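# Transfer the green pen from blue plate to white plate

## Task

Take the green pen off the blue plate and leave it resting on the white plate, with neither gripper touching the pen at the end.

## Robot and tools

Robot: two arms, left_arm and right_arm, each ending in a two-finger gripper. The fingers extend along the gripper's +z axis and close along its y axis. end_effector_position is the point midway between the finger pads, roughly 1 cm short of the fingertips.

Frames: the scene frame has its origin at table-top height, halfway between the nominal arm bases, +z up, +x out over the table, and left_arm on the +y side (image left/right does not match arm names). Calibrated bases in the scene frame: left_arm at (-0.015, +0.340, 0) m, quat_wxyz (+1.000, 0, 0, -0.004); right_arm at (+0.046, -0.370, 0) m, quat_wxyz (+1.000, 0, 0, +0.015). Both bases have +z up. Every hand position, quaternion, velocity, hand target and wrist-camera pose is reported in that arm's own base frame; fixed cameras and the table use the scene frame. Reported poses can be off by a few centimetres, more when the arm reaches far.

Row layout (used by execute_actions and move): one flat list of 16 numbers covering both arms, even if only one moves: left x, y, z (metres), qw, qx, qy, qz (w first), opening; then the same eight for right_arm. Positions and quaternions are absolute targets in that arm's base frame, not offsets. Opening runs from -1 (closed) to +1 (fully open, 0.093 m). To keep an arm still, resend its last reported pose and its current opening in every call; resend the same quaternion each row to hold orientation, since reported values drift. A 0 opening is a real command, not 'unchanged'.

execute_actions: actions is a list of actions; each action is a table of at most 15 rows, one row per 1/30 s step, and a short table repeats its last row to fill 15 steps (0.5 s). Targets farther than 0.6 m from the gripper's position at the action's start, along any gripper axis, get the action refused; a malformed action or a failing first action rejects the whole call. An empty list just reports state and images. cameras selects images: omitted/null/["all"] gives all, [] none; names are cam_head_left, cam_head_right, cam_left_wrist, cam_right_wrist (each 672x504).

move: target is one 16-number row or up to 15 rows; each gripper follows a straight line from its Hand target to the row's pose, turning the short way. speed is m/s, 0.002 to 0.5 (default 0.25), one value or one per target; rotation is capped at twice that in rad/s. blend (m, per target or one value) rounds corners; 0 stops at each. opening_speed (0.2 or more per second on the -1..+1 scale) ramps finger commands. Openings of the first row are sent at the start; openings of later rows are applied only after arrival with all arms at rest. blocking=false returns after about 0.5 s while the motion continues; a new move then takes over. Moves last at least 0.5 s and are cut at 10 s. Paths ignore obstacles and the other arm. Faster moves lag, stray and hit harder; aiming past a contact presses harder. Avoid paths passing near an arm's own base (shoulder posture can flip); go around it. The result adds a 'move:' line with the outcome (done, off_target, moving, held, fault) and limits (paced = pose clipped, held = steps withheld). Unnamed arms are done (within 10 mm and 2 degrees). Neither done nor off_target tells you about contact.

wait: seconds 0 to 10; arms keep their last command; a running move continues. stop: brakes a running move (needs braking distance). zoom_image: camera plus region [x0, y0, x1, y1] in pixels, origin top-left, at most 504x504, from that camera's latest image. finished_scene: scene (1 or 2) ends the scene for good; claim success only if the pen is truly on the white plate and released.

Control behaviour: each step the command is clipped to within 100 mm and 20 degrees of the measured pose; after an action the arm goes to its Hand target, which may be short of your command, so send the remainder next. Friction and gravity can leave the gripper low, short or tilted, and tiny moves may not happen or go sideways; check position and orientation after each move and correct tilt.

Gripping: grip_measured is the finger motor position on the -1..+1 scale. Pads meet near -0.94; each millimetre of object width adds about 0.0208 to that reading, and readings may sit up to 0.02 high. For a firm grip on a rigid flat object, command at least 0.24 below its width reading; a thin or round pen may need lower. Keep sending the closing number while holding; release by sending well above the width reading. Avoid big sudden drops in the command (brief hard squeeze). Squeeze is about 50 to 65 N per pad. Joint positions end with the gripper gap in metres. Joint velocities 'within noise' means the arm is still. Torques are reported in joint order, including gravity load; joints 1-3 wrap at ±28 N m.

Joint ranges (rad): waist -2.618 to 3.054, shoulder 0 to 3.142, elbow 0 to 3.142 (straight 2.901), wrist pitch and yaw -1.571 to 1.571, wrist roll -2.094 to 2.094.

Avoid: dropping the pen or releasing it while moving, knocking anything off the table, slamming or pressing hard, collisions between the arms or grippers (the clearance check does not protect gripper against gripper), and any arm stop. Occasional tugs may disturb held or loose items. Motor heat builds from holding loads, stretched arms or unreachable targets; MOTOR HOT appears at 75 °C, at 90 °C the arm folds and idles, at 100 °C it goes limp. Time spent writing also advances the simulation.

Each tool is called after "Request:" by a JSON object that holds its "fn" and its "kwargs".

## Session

Request:
{"fn": "execute_actions", "kwargs": {"actions": []}}

Scene clock: 0.00 s.
left_arm: end_effector_position=(+0.4094, -0.1553, +0.2796) grip_measured=+1.000 end_effector_quat_wxyz=(+0.279, +0.476, +0.794, -0.253) | right_arm: end_effector_position=(+0.3157, -0.1342, +0.3667) grip_measured=+1.000 end_effector_quat_wxyz=(+0.631, +0.105, +0.685, -0.348)
Joint positions: left_arm=[-0.113 1.983 2.211 -1.429 0.696 0.832 0.093] | right_arm=[-0.17 0.925 0.815 0.154 0.486 -0.372 0.093]
Joint velocities: within noise
Joint torques (N m): no reading
Motor temperatures (°C): left_arm=[26 27 28 29 26 28 26] | right_arm=[27 28 25 26 26 27 27]
Heat: left arm: 29 °C; right arm: 28 °C.
Hand target: left_arm +0.4084, -0.1550, +0.2835; +0.283, +0.477, +0.793, -0.251 | right_arm +0.3149, -0.1341, +0.3704; +0.633, +0.106, +0.683, -0.348
Tool commands: left_gripper/opening=+1.0 right_gripper/opening=+1.0

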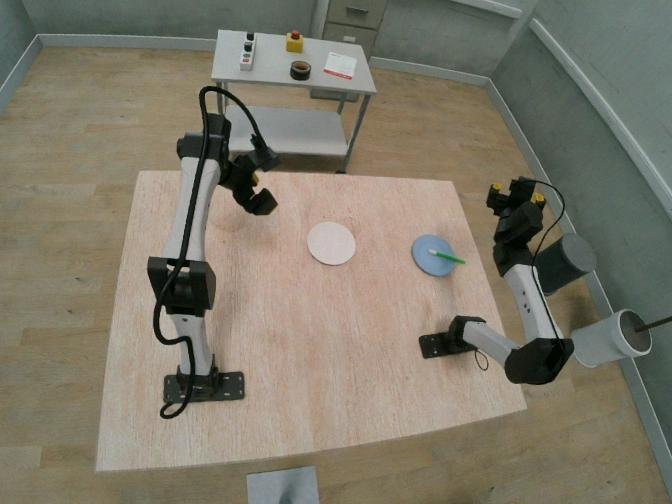

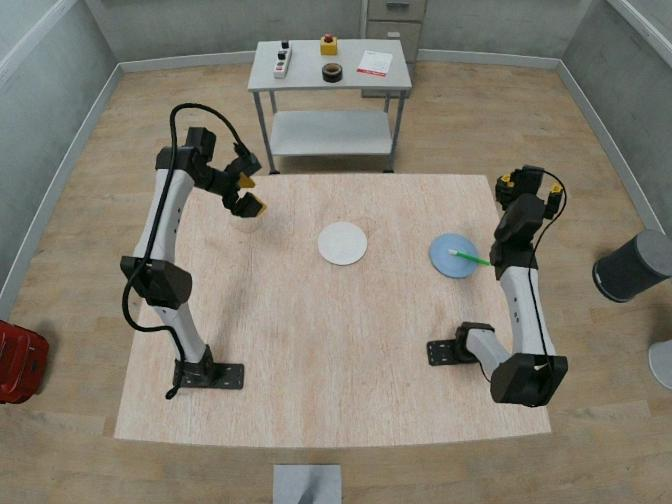

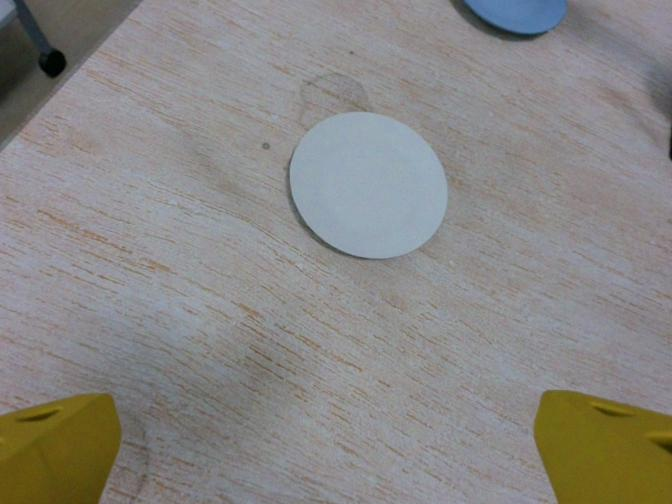

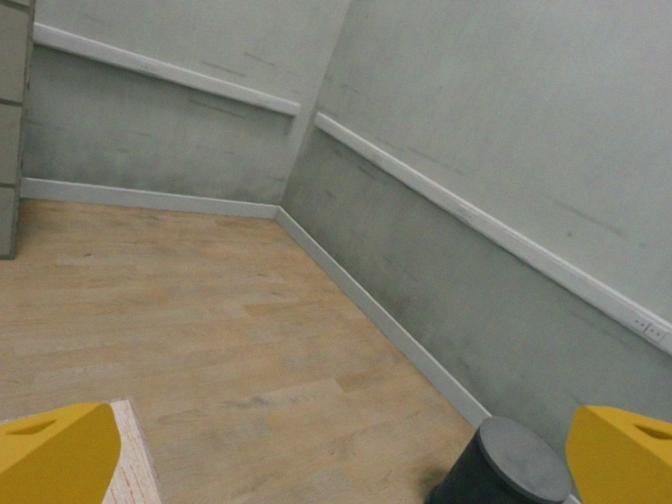

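Request:
{"fn": "move", "kwargs": {"target": [0.37,-0.02,0.2835,0.283,0.477,0.793,-0.251,1,0.325,-0.066,0.135,0,-0.5556,0.8315,0,1], "speed": 0.35, "cameras": ["cam_head_right","cam_right_wrist"]}}

Scene clock: 14.33 s.
left_arm: end_effector_position=(+0.3814, -0.0170, +0.2786) grip_measured=+1.000 end_effector_quat_wxyz=(+0.322, +0.458, +0.802, -0.208) | right_arm: end_effector_position=(+0.3212, -0.0639, +0.1321) grip_measured=+1.000 end_effector_quat_wxyz=(+0.008, -0.549, +0.836, +0.004)
Joint positions: left_arm=[0.265 1.85 2.029 -1.541 0.764 1.22 0.093] | right_arm=[-0.205 1.777 1.547 -1.336 -0.017 -1.368 0.093]
Joint velocities: within noise
Joint torques (N m): left_arm=[0.57 -9.63 4.49 0.63 0.89 0.18] | right_arm=[0.55 -7.04 8.12 0.05 0.03 -0.04]
Motor temperatures (°C): left_arm=[26 31 29 30 26 28 26] | right_arm=[27 28 27 29 26 27 27]
Heat: left arm: 31 °C; right arm: 29 °C.
Hand target: left_arm +0.3703, -0.0207, +0.2832; +0.324, +0.456, +0.799, -0.221 | right_arm +0.3239, -0.0660, +0.1368; +0.002, -0.556, +0.831, -0.003
Off the commanded pose: left_arm 0.013 m, 7 deg | right_arm 0.005 m, 1 deg.
joint sent to its limit (left arm) — joint 4 (wrist pitch), lower limit. The joint targets are off in orientation, not in position.
move: off_target (left_arm)
Images, in order (width x height): cam_head_right 672x504, cam_right_wrist 672x504.

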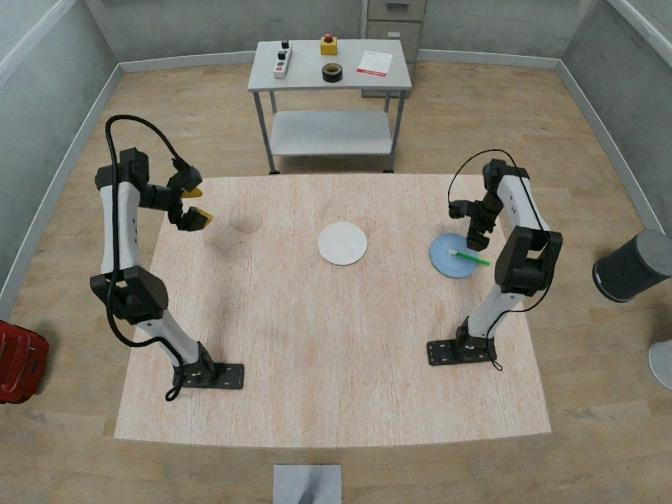

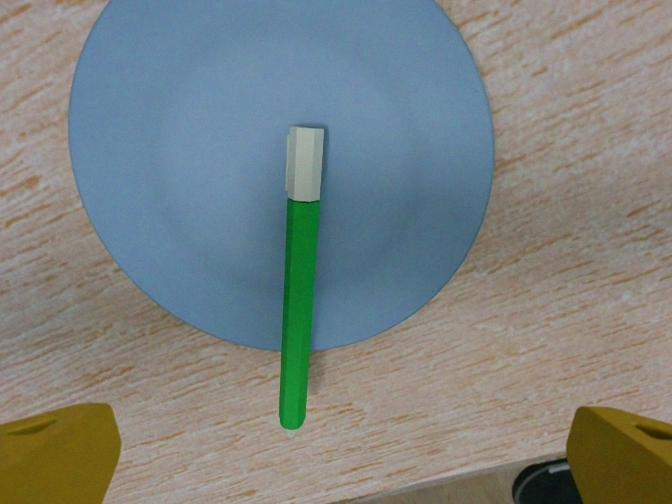

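Request:
{"fn": "move", "kwargs": {"target": [0.37,-0.02,0.2835,0.324,0.456,0.799,-0.221,1,0.301,-0.068,0.04,0,-0.53,0.848,0,0.3], "speed": 0.15, "cameras": ["cam_right_wrist"]}}

Scene clock: 23.80 s.
left_arm: end_effector_position=(+0.3814, -0.0170, +0.2786) grip_measured=+1.000 end_effector_quat_wxyz=(+0.322, +0.458, +0.802, -0.208) | right_arm: end_effector_position=(+0.3031, -0.0638, +0.0436) grip_measured=+0.302 end_effector_quat_wxyz=(+0.004, -0.538, +0.843, +0.008)
Joint positions: left_arm=[0.265 1.85 2.029 -1.541 0.764 1.22 0.093] | right_arm=[-0.217 1.777 1.189 -0.989 -0.017 -1.352 0.06]
Joint velocities: within noise
Joint torques (N m): left_arm=[0.7 -9.61 4.66 0.64 0.88 0.16] | right_arm=[-0.23 -8.2 3.54 0.53 0 0.19]
Motor temperatures (°C): left_arm=[26 32 29 30 27 28 26] | right_arm=[27 29 29 28 26 27 27]
Heat: left arm: 32 °C; right arm: 29 °C.
Hand target: left_arm +0.3706, -0.0201, +0.2835; +0.324, +0.456, +0.799, -0.220 | right_arm +0.3007, -0.0678, +0.0401; +0.000, -0.531, +0.847, +0.001
Off the commanded pose: left_arm 0.013 m, 2 deg | right_arm 0.006 m, 1 deg.
joint sent to its limit (left arm) — joint 4 (wrist pitch), lower limit. The joint targets still meet the commanded pose.
move: off_target (left_arm)
Images, in order (width x height): cam_right_wrist 672x504.

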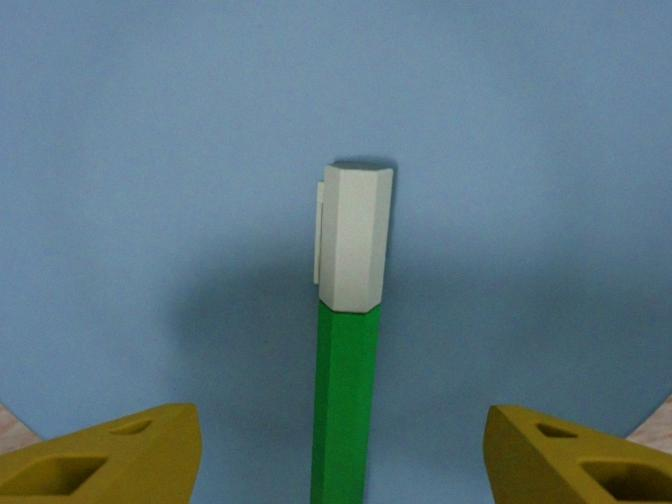

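Request:
{"fn": "move", "kwargs": {"target": [0.37,-0.02,0.2835,0.324,0.456,0.799,-0.221,1,0.299,-0.069,0.034,0,-0.53,0.848,0,-0.2], "speed": 0.05, "cameras": ["cam_right_wrist"]}}

Scene clock: 30.73 s.
left_arm: end_effector_position=(+0.3814, -0.0170, +0.2786) grip_measured=+1.000 end_effector_quat_wxyz=(+0.322, +0.458, +0.802, -0.208) | right_arm: end_effector_position=(+0.3017, -0.0648, +0.0380) grip_measured=-0.198 end_effector_quat_wxyz=(+0.005, -0.535, +0.845, +0.007)
Joint positions: left_arm=[0.265 1.85 2.029 -1.541 0.764 1.22 0.093] | right_arm=[-0.221 1.777 1.166 -0.962 -0.017 -1.351 0.036]
Joint velocities: within noise
Joint torques (N m): left_arm=[0.7 -9.61 4.64 0.64 0.88 0.17] | right_arm=[-0.31 -7.95 3.58 0.52 0.01 0.17]
Motor temperatures (°C): left_arm=[26 33 29 30 27 28 26] | right_arm=[27 30 28 28 26 27 27]
Heat: left arm: 33 °C; right arm: 30 °C.
Hand target: left_arm +0.3706, -0.0201, +0.2835; +0.325, +0.456, +0.799, -0.220 | right_arm +0.2992, -0.0690, +0.0341; +0.000, -0.529, +0.848, +0.000
Off the commanded pose: left_arm 0.013 m, 2 deg | right_arm 0.006 m, 1 deg.
joint sent to its limit (left arm) — joint 4 (wrist pitch), lower limit. The joint targets still meet the commanded pose.
move: off_target (left_arm)
Images, in order (width x height): cam_right_wrist 672x504.

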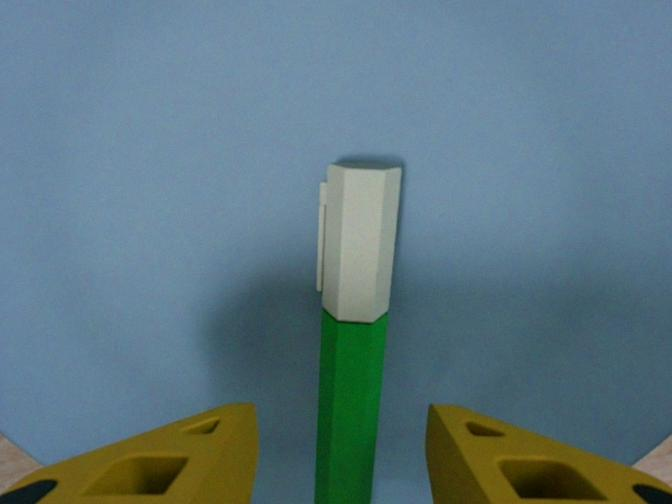

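Request:
{"fn": "move", "kwargs": {"target": [0.37,-0.02,0.2835,0.324,0.456,0.799,-0.221,1,0.299,-0.069,0.034,0,-0.53,0.848,0,-1], "opening_speed": 0.8, "cameras": ["cam_right_wrist"]}}

Request:
{"fn": "move", "kwargs": {"target": [[0.37,-0.02,0.2835,0.324,0.456,0.799,-0.221,1,0.305,-0.066,0.145,0,-0.53,0.848,0,-1],[0.37,-0.02,0.2835,0.324,0.456,0.799,-0.221,1,0.38,0.325,0.145,0,-0.8315,0.5556,0,-1]], "speed": [0.15,0.25], "blend": 0.03, "cameras": ["cam_head_right","cam_right_wrist"]}}

Scene clock: 39.97 s.
left_arm: end_effector_position=(+0.3814, -0.0170, +0.2786) grip_measured=+1.000 end_effector_quat_wxyz=(+0.322, +0.458, +0.802, -0.208) | right_arm: end_effector_position=(+0.3017, -0.0648, +0.0380) grip_measured=-0.926 end_effector_quat_wxyz=(+0.005, -0.535, +0.845, +0.007)
Joint positions: left_arm=[0.265 1.85 2.029 -1.541 0.764 1.22 0.093] | right_arm=[-0.221 1.777 1.166 -0.962 -0.017 -1.351 0.001]
Joint velocities: within noise
Joint torques (N m): left_arm=[0.7 -9.61 4.63 0.64 0.88 0.17] | right_arm=[-0.27 -7.94 3.56 0.51 0.01 0.16]
Motor temperatures (°C): left_arm=[26 34 30 30 27 28 26] | right_arm=[27 31 28 27 26 27 27]
Heat: left arm: 34 °C; right arm: 31 °C.
Hand target: left_arm +0.3706, -0.0201, +0.2835; +0.325, +0.456, +0.799, -0.220 | right_arm +0.2988, -0.0689, +0.0341; +0.000, -0.530, +0.848, +0.000
Off the commanded pose: left_arm 0.013 m, 2 deg | right_arm 0.006 m, 1 deg.
joint sent to its limit (left arm) — joint 4 (wrist pitch), lower limit. The joint targets still meet the commanded pose.
move: off_target (left_arm)
Images, in order (width x height): cam_right_wrist 672x504.

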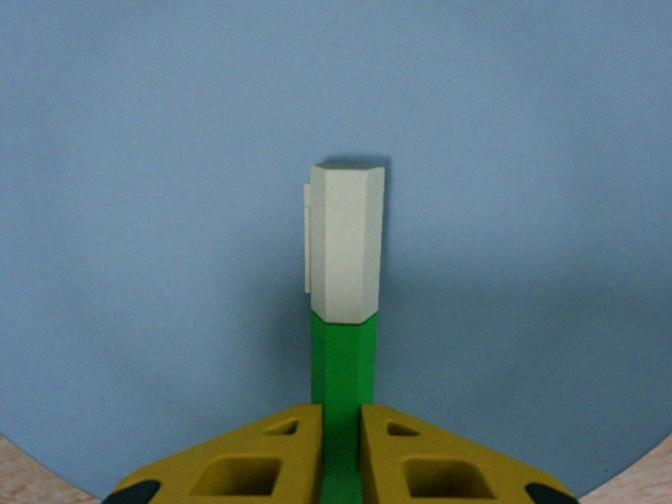

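Scene clock: 43.43 s.
left_arm: end_effector_position=(+0.3814, -0.0170, +0.2786) grip_measured=+1.000 end_effector_quat_wxyz=(+0.322, +0.458, +0.802, -0.208) | right_arm: end_effector_position=(+0.3786, +0.3287, +0.1452) grip_measured=-0.936 end_effector_quat_wxyz=(-0.094, +0.828, -0.552, +0.020)
Joint positions: left_arm=[0.265 1.85 2.029 -1.541 0.764 1.22 0.093] | right_arm=[0.711 2.457 2.636 -1.557 -0.012 -1.253 0]
Joint velocities: within noise
Joint torques (N m): left_arm=[0.69 -9.62 4.63 0.64 0.88 0.16] | right_arm=[-0.23 -11.74 7.95 0.51 0.01 -0.02]
Motor temperatures (°C): left_arm=[26 34 30 30 27 28 26] | right_arm=[27 32 29 27 26 27 27]
Heat: left arm: 34 °C; right arm: 32 °C.
Hand target: left_arm +0.3706, -0.0201, +0.2835; +0.325, +0.456, +0.799, -0.220 | right_arm +0.3806, +0.3236, +0.1443; -0.086, +0.830, -0.551, +0.026
Off the commanded pose: left_arm 0.013 m, 2 deg | right_arm 0.004 m, 11 deg.
joint sent to its limit (left arm) — joint 4 (wrist pitch), lower limit. The joint targets still meet the commanded pose.
joint sent to its limit (right arm) — joint 4 (wrist pitch), lower limit. The joint targets are off in orientation, not in position.
move: off_target (left_arm, right_arm)
Images, in order (width x height): cam_head_right 672x504, cam_right_wrist 672x504.

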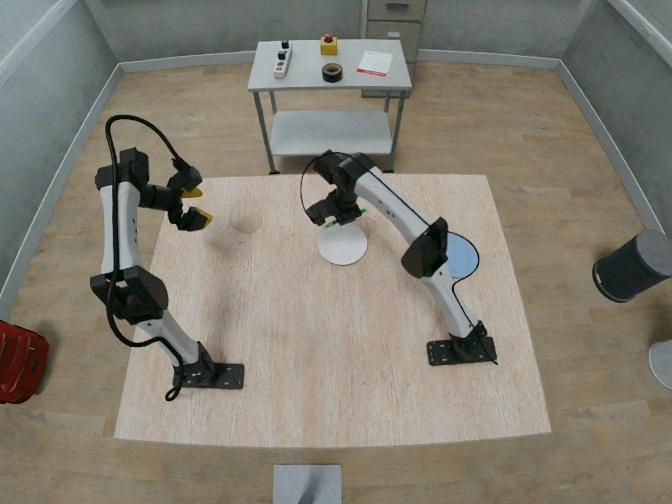

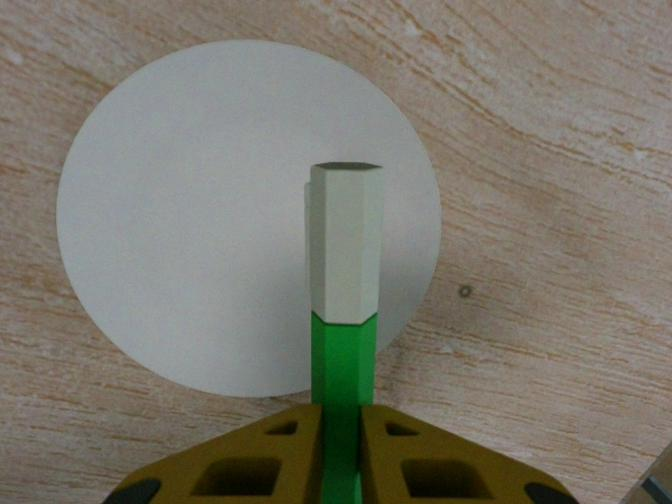

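Request:
{"fn": "move", "kwargs": {"target": [0.37,-0.02,0.2835,0.324,0.456,0.799,-0.221,1,0.345,0.312,0.085,0,-0.8315,0.5556,0,-1], "speed": 0.2, "cameras": ["cam_head_right","cam_right_wrist"]}}

Scene clock: 49.33 s.
left_arm: end_effector_position=(+0.3814, -0.0170, +0.2786) grip_measured=+1.000 end_effector_quat_wxyz=(+0.322, +0.458, +0.802, -0.208) | right_arm: end_effector_position=(+0.3440, +0.3106, +0.0736) grip_measured=-0.936 end_effector_quat_wxyz=(+0.016, +0.832, -0.555, -0.011)
Joint positions: left_arm=[0.265 1.85 2.029 -1.541 0.764 1.22 0.093] | right_arm=[0.73 2.444 2.335 -1.499 -0.012 -1.236 0]
Joint velocities: within noise
Joint torques (N m): left_arm=[0.7 -9.63 4.64 0.64 0.88 0.17] | right_arm=[0.57 -17.02 3.75 0.39 -0.04 0.21]
Motor temperatures (°C): left_arm=[26 35 30 30 27 28 26] | right_arm=[27 33 29 27 26 27 27]
Heat: left arm: 35 °C; right arm: 33 °C.
Hand target: left_arm +0.3706, -0.0201, +0.2835; +0.325, +0.456, +0.799, -0.220 | right_arm +0.3449, +0.3119, +0.0853; +0.001, +0.830, -0.557, -0.001
Off the commanded pose: left_arm 0.013 m, 2 deg | right_arm 0.011 m, 2 deg.
joint sent to its limit (left arm) — joint 4 (wrist pitch), lower limit. The joint targets still meet the commanded pose.
move: off_target (left_arm, right_arm)
Images, in order (width x height): cam_head_right 672x504, cam_right_wrist 672x504.

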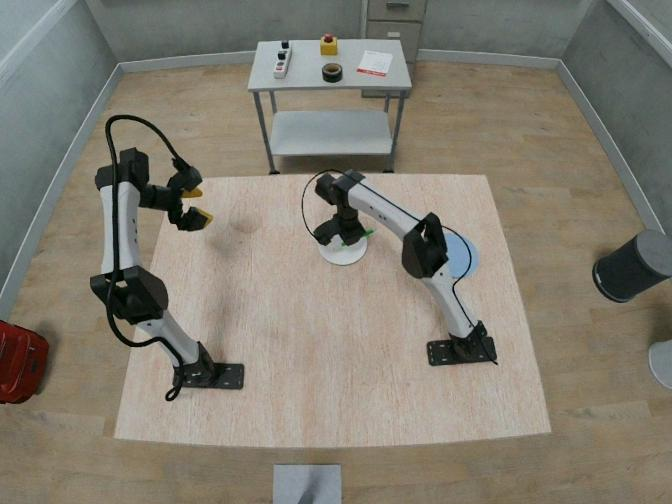

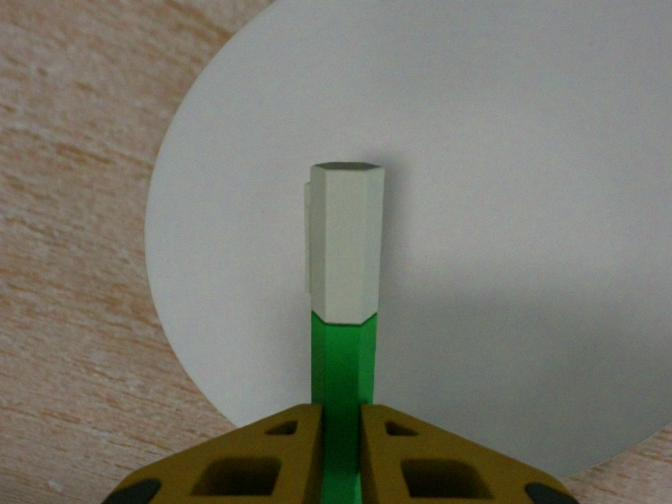

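Request:
{"fn": "move", "kwargs": {"target": [0.37,-0.02,0.2835,0.324,0.456,0.799,-0.221,1,0.355,0.345,0.066,0,-0.8315,0.5556,0,-1], "speed": 0.15, "cameras": ["cam_head_right","cam_right_wrist"]}}

Scene clock: 57.07 s.
left_arm: end_effector_position=(+0.3811, -0.0171, +0.2786) grip_measured=+1.000 end_effector_quat_wxyz=(+0.321, +0.458, +0.802, -0.208) | right_arm: end_effector_position=(+0.3546, +0.3462, +0.0675) grip_measured=-0.936 end_effector_quat_wxyz=(-0.009, +0.835, -0.550, -0.004)
Joint positions: left_arm=[0.265 1.85 2.029 -1.543 0.764 1.22 0.093] | right_arm=[0.769 2.607 2.615 -1.563 -0.012 -1.208 0]
Joint velocities: within noise
Joint torques (N m): left_arm=[0.7 -9.62 4.63 0.64 0.88 0.16] | right_arm=[0.32 -12.4 7.87 0.08 -0.04 0.2]
Motor temperatures (°C): left_arm=[26 35 30 30 27 28 26] | right_arm=[27 37 29 27 26 27 27]
Heat: left arm: 35 °C; right arm: 37 °C.
Hand target: left_arm +0.3703, -0.0202, +0.2834; +0.324, +0.455, +0.799, -0.221 | right_arm +0.3552, +0.3450, +0.0659; -0.003, +0.833, -0.554, +0.001
Off the commanded pose: left_arm 0.013 m, 2 deg | right_arm 0.002 m, 1 deg.
joint sent to its limit (left arm) — joint 4 (wrist pitch), lower limit. The joint targets still meet the commanded pose.
joint sent to its limit (right arm) — joint 4 (wrist pitch), lower limit. The joint targets still meet the commanded pose.
move: off_target (left_arm)
Images, in order (width x height): cam_head_right 672x504, cam_right_wrist 672x504.

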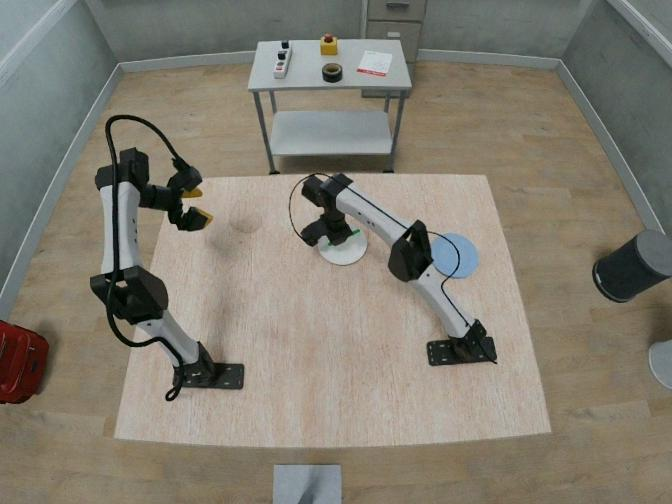

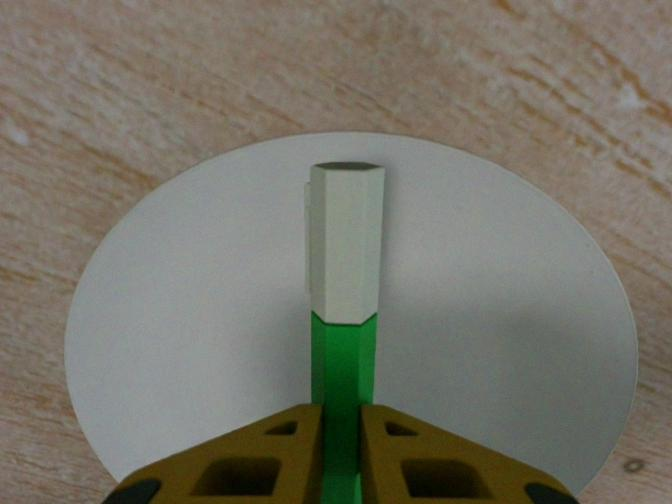

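Request:
{"fn": "move", "kwargs": {"target": [0.37,-0.02,0.2835,0.324,0.456,0.799,-0.221,1,0.355,0.343,0.04,0,-0.8315,0.5556,0,-1], "speed": 0.08, "cameras": ["cam_head_right","cam_right_wrist"]}}

Scene clock: 63.33 s.
left_arm: end_effector_position=(+0.3811, -0.0171, +0.2786) grip_measured=+1.000 end_effector_quat_wxyz=(+0.321, +0.458, +0.802, -0.208) | right_arm: end_effector_position=(+0.3499, +0.3416, +0.0414) grip_measured=-0.952 end_effector_quat_wxyz=(+0.012, +0.835, -0.550, -0.009)
Joint positions: left_arm=[0.265 1.85 2.029 -1.543 0.764 1.22 0.093] | right_arm=[0.769 2.594 2.484 -1.488 -0.012 -1.207 0]
Joint velocities: within noise
Joint torques (N m): left_arm=[0.69 -9.55 4.74 0.64 0.88 0.17] | right_arm=[0.13 -15.41 3.06 0.71 -0.03 0.19]
Motor temperatures (°C): left_arm=[26 36 30 30 27 28 26] | right_arm=[27 38 29 27 26 27 28]
Heat: left arm: 36 °C; right arm: 38 °C.
Hand target: left_arm +0.3705, -0.0201, +0.2835; +0.324, +0.456, +0.799, -0.221 | right_arm +0.3549, +0.3430, +0.0400; +0.001, +0.832, -0.555, +0.000
Off the commanded pose: left_arm 0.013 m, 2 deg | right_arm 0.005 m, 2 deg.
joint sent to its limit (left arm) — joint 4 (wrist pitch), lower limit. The joint targets still meet the commanded pose.
move: off_target (left_arm)
Images, in order (width x height): cam_head_right 672x504, cam_right_wrist 672x504.

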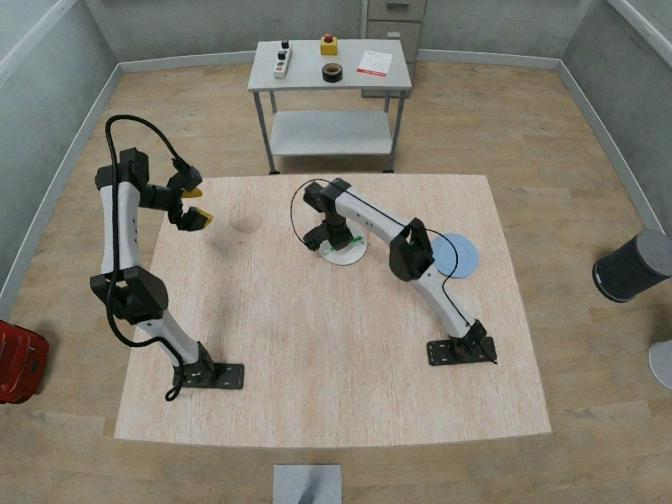

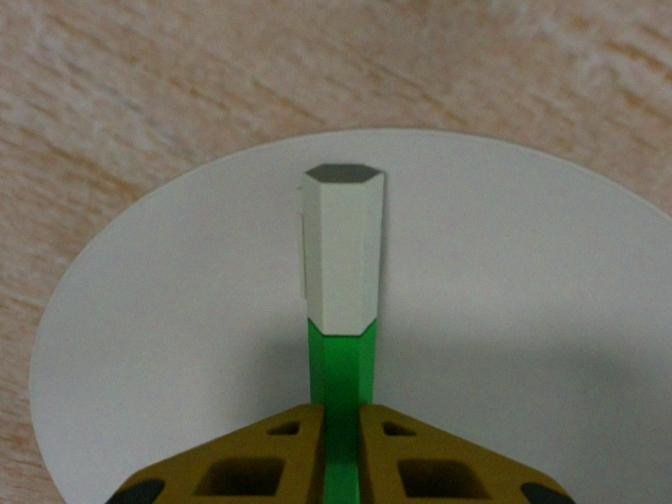

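Request:
{"fn": "move", "kwargs": {"target": [[0.37,-0.02,0.2835,0.324,0.456,0.799,-0.221,1,0.357,0.341,0.06,0,-0.8315,0.5556,0,-1],[0.37,-0.02,0.2835,0.324,0.456,0.799,-0.221,1,0.365,0.322,0.058,0,-0.8315,0.5556,0,-1],[0.37,-0.02,0.2835,0.324,0.456,0.799,-0.221,1,0.365,0.322,0.043,0,-0.8315,0.5556,0,-1]], "speed": 0.06, "blend": 0.004, "cameras": ["cam_head_right","cam_right_wrist"]}}

Scene clock: 72.00 s.
left_arm: end_effector_position=(+0.3811, -0.0171, +0.2786) grip_measured=+1.000 end_effector_quat_wxyz=(+0.321, +0.458, +0.802, -0.208) | right_arm: end_effector_position=(+0.3589, +0.3223, +0.0404) grip_measured=-0.958 end_effector_quat_wxyz=(+0.015, +0.827, -0.562, -0.009)
Joint positions: left_arm=[0.265 1.85 2.029 -1.543 0.764 1.22 0.093] | right_arm=[0.728 2.549 2.395 -1.449 -0.011 -1.219 0]
Joint velocities: within noise
Joint torques (N m): left_arm=[0.69 -9.57 4.74 0.64 0.88 0.17] | right_arm=[-0.17 -15.84 3.22 0.62 -0.04 -0.04]
Motor temperatures (°C): left_arm=[26 37 30 30 27 28 26] | right_arm=[27 44 29 27 26 27 28]
Heat: left arm: 37 °C; right arm: 44 °C.
Hand target: left_arm +0.3705, -0.0201, +0.2835; +0.324, +0.456, +0.799, -0.221 | right_arm +0.3647, +0.3217, +0.0431; +0.002, +0.829, -0.559, +0.000
Off the commanded pose: left_arm 0.013 m, 2 deg | right_arm 0.007 m, 2 deg.
joint sent to its limit (left arm) — joint 4 (wrist pitch), lower limit. The joint targets still meet the commanded pose.
move: off_target (left_arm)
Images, in order (width x height): cam_head_right 672x504, cam_right_wrist 672x504.

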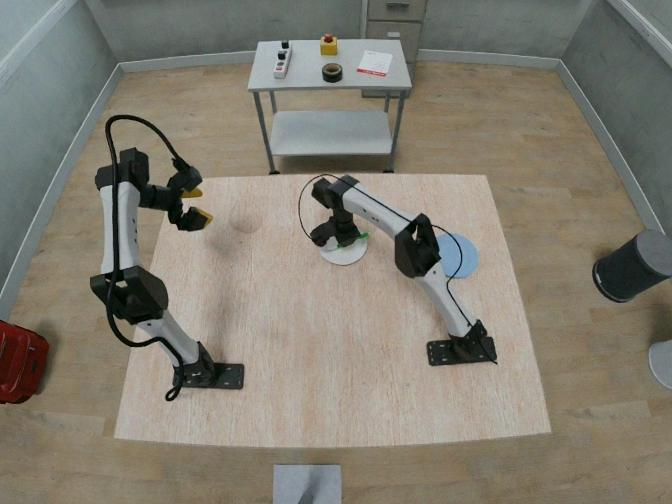

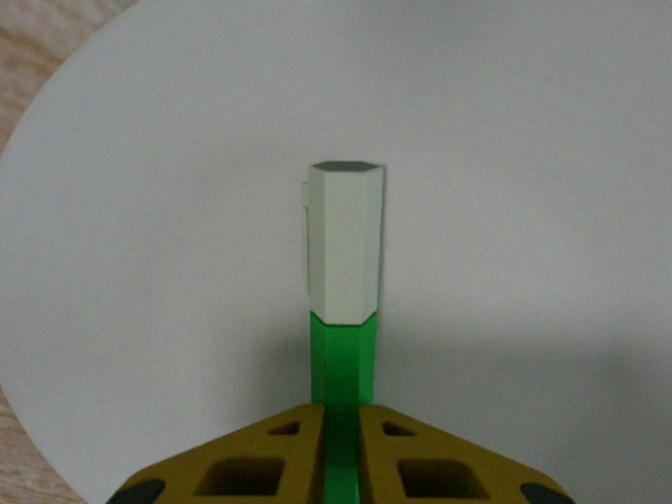

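Request:
{"fn": "move", "kwargs": {"target": [[0.37,-0.02,0.2835,0.324,0.456,0.799,-0.221,1,0.363,0.325,0.058,0,-0.8315,0.5556,0,-1],[0.37,-0.02,0.2835,0.324,0.456,0.799,-0.221,1,0.358,0.337,0.056,0,-0.8315,0.5556,0,-1],[0.37,-0.02,0.2835,0.324,0.456,0.799,-0.221,1,0.358,0.337,0.043,0,-0.8315,0.5556,0,-1]], "speed": 0.06, "blend": 0.004, "cameras": ["cam_right_wrist"]}}

Scene clock: 79.63 s.
left_arm: end_effector_position=(+0.3811, -0.0171, +0.2786) grip_measured=+1.000 end_effector_quat_wxyz=(+0.321, +0.458, +0.802, -0.208) | right_arm: end_effector_position=(+0.3573, +0.3375, +0.0540) grip_measured=-0.958 end_effector_quat_wxyz=(-0.007, +0.834, -0.552, -0.004)
Joint positions: left_arm=[0.265 1.85 2.029 -1.543 0.764 1.22 0.093] | right_arm=[0.753 2.549 2.45 -1.46 -0.011 -1.219 0]
Joint velocities: within noise
Joint torques (N m): left_arm=[0.69 -9.57 4.74 0.64 0.88 0.17] | right_arm=[0.35 -12.83 3.86 0.57 -0.05 0.18]
Motor temperatures (°C): left_arm=[26 37 30 30 27 28 26] | right_arm=[27 48 29 27 26 27 28]
Heat: left arm: 37 °C; right arm: 48 °C.
Hand target: left_arm +0.3705, -0.0201, +0.2835; +0.324, +0.456, +0.799, -0.221 | right_arm +0.3580, +0.3369, +0.0431; +0.000, +0.831, -0.556, +0.000
Off the commanded pose: left_arm 0.013 m, 2 deg | right_arm 0.011 m, 1 deg.
joint sent to its limit (left arm) — joint 4 (wrist pitch), lower limit. The joint targets still meet the commanded pose.
move: off_target (left_arm, right_arm)
Images, in order (width x height): cam_right_wrist 672x504.

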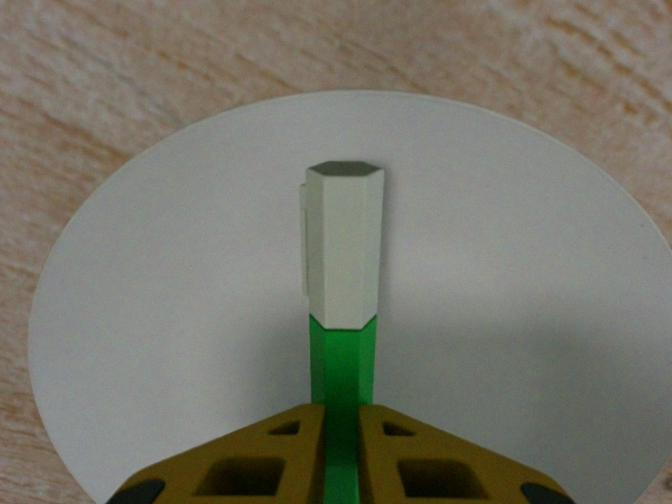

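Request:
{"fn": "move", "kwargs": {"target": [0.37,-0.02,0.2835,0.324,0.456,0.799,-0.221,1,0.359,0.334,0.033,0,-0.8315,0.5556,0,-1], "speed": 0.04, "cameras": ["cam_right_wrist"]}}

Scene clock: 83.57 s.
left_arm: end_effector_position=(+0.3811, -0.0171, +0.2786) grip_measured=+1.000 end_effector_quat_wxyz=(+0.321, +0.458, +0.802, -0.208) | right_arm: end_effector_position=(+0.3548, +0.3351, +0.0403) grip_measured=-0.958 end_effector_quat_wxyz=(+0.003, +0.834, -0.552, -0.006)
Joint positions: left_arm=[0.265 1.85 2.029 -1.543 0.764 1.22 0.093] | right_arm=[0.753 2.549 2.395 -1.426 -0.011 -1.219 0]
Joint velocities: within noise
Joint torques (N m): left_arm=[0.7 -9.57 4.72 0.64 0.88 0.18] | right_arm=[-0.12 -14.19 2.86 0.73 -0.05 0.13]
Motor temperatures (°C): left_arm=[26 37 30 30 27 28 26] | right_arm=[27 48 28 27 26 27 28]
Heat: left arm: 37 °C; right arm: 48 °C.
Hand target: left_arm +0.3705, -0.0201, +0.2835; +0.324, +0.456, +0.799, -0.221 | right_arm +0.3589, +0.3339, +0.0331; +0.001, +0.831, -0.556, +0.000
Off the commanded pose: left_arm 0.013 m, 2 deg | right_arm 0.009 m, 1 deg.
joint sent to its limit (left arm) — joint 4 (wrist pitch), lower limit. The joint targets still meet the commanded pose.
move: off_target (left_arm)
Images, in order (width x height): cam_right_wrist 672x504.

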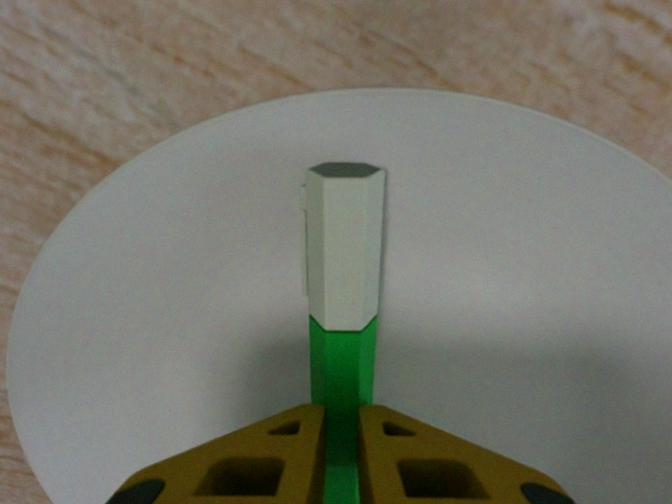

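Request:
{"fn": "move", "kwargs": {"target": [0.37,-0.02,0.2835,0.324,0.456,0.799,-0.221,1,0.359,0.334,0.031,0,-0.8315,0.5556,0,-0.2], "opening_speed": 0.8, "cameras": []}}

Request:
{"fn": "move", "kwargs": {"target": [0.37,-0.02,0.2835,0.324,0.456,0.799,-0.221,1,0.363,0.328,0.13,0,-0.8315,0.5556,0,-0.2], "speed": 0.15, "cameras": ["cam_head_right","cam_right_wrist"]}}

Scene clock: 90.30 s.
left_arm: end_effector_position=(+0.3811, -0.0171, +0.2786) grip_measured=+1.000 end_effector_quat_wxyz=(+0.321, +0.458, +0.802, -0.208) | right_arm: end_effector_position=(+0.3564, +0.3366, +0.0355) grip_measured=-0.202 end_effector_quat_wxyz=(-0.001, +0.834, -0.552, -0.005)
Joint positions: left_arm=[0.265 1.85 2.029 -1.543 0.764 1.22 0.093] | right_arm=[0.753 2.547 2.373 -1.397 -0.011 -1.219 0.035]
Joint velocities: within noise
Joint torques (N m): left_arm=[0.69 -9.57 4.72 0.64 0.88 0.17] | right_arm=[-0.16 -14.22 3.77 0.53 -0.04 0.13]
Motor temperatures (°C): left_arm=[26 38 30 30 27 28 26] | right_arm=[27 49 28 27 26 27 28]
Heat: left arm: 38 °C; right arm: 49 °C.
Hand target: left_arm +0.3705, -0.0201, +0.2835; +0.324, +0.456, +0.799, -0.221 | right_arm +0.3591, +0.3342, +0.0311; +0.000, +0.831, -0.556, +0.000
Off the commanded pose: left_arm 0.013 m, 2 deg | right_arm 0.006 m, 1 deg.
joint sent to its limit (left arm) — joint 4 (wrist pitch), lower limit. The joint targets still meet the commanded pose.
move: off_target (left_arm)
No camera images: "cameras" was empty.

Scene clock: 91.73 s.
left_arm: end_effector_position=(+0.3811, -0.0171, +0.2786) grip_measured=+1.000 end_effector_quat_wxyz=(+0.321, +0.458, +0.802, -0.208) | right_arm: end_effector_position=(+0.3621, +0.3332, +0.1125) grip_measured=-0.202 end_effector_quat_wxyz=(-0.047, +0.829, -0.557, +0.006)
Joint positions: left_arm=[0.265 1.85 2.029 -1.543 0.764 1.22 0.093] | right_arm=[0.74 2.491 2.575 -1.56 -0.011 -1.219 0.035]
Joint velocities: within noise
Joint torques (N m): left_arm=[0.69 -9.58 4.72 0.64 0.88 0.17] | right_arm=[-0.31 -16.38 6.68 0.28 -0.06 0]
Motor temperatures (°C): left_arm=[26 38 30 30 27 28 26] | right_arm=[27 50 28 27 26 27 28]
Heat: left arm: 38 °C; right arm: 50 °C.
Hand target: left_arm +0.3705, -0.0201, +0.2835; +0.324, +0.456, +0.799, -0.221 | right_arm +0.3625, +0.3277, +0.1292; -0.056, +0.830, -0.555, +0.013
Off the commanded pose: left_arm 0.013 m, 2 deg | right_arm 0.018 m, 5 deg.
joint sent to its limit (left arm) — joint 4 (wrist pitch), lower limit. The joint targets still meet the commanded pose.
joint sent to its limit (right arm) — joint 4 (wrist pitch), lower limit. The joint targets are off in orientation, not in position.
move: off_target (left_arm, right_arm)
Images, in order (width x height): cam_head_right 672x504, cam_right_wrist 672x504.

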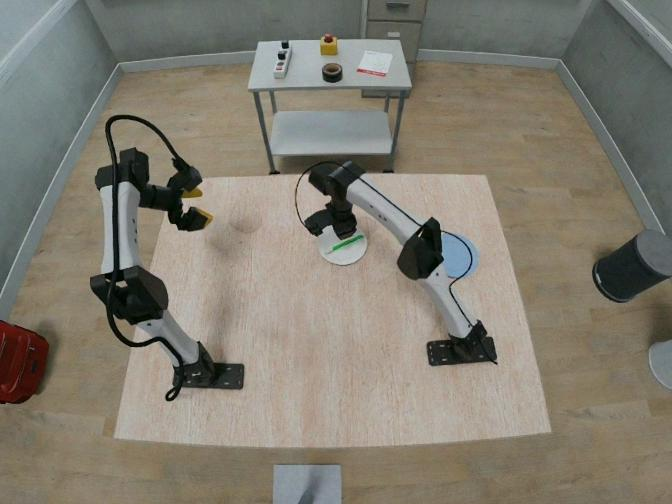

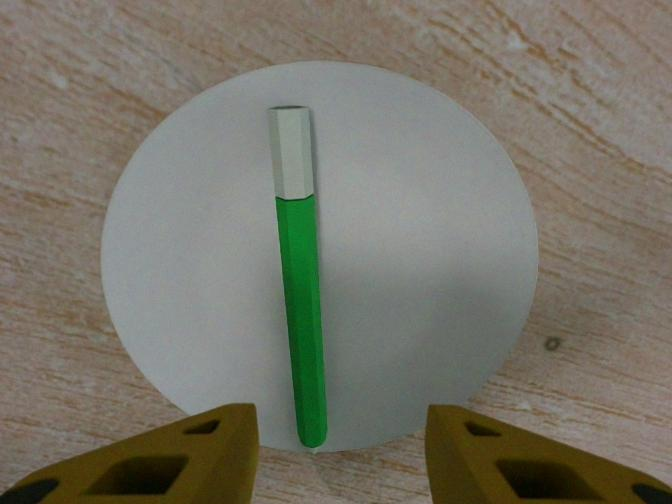

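Pen rests on the plate.

Request:
{"fn": "finished_scene", "kwargs": {"scene": 2, "done": true}}

The scene is finished: the task was done.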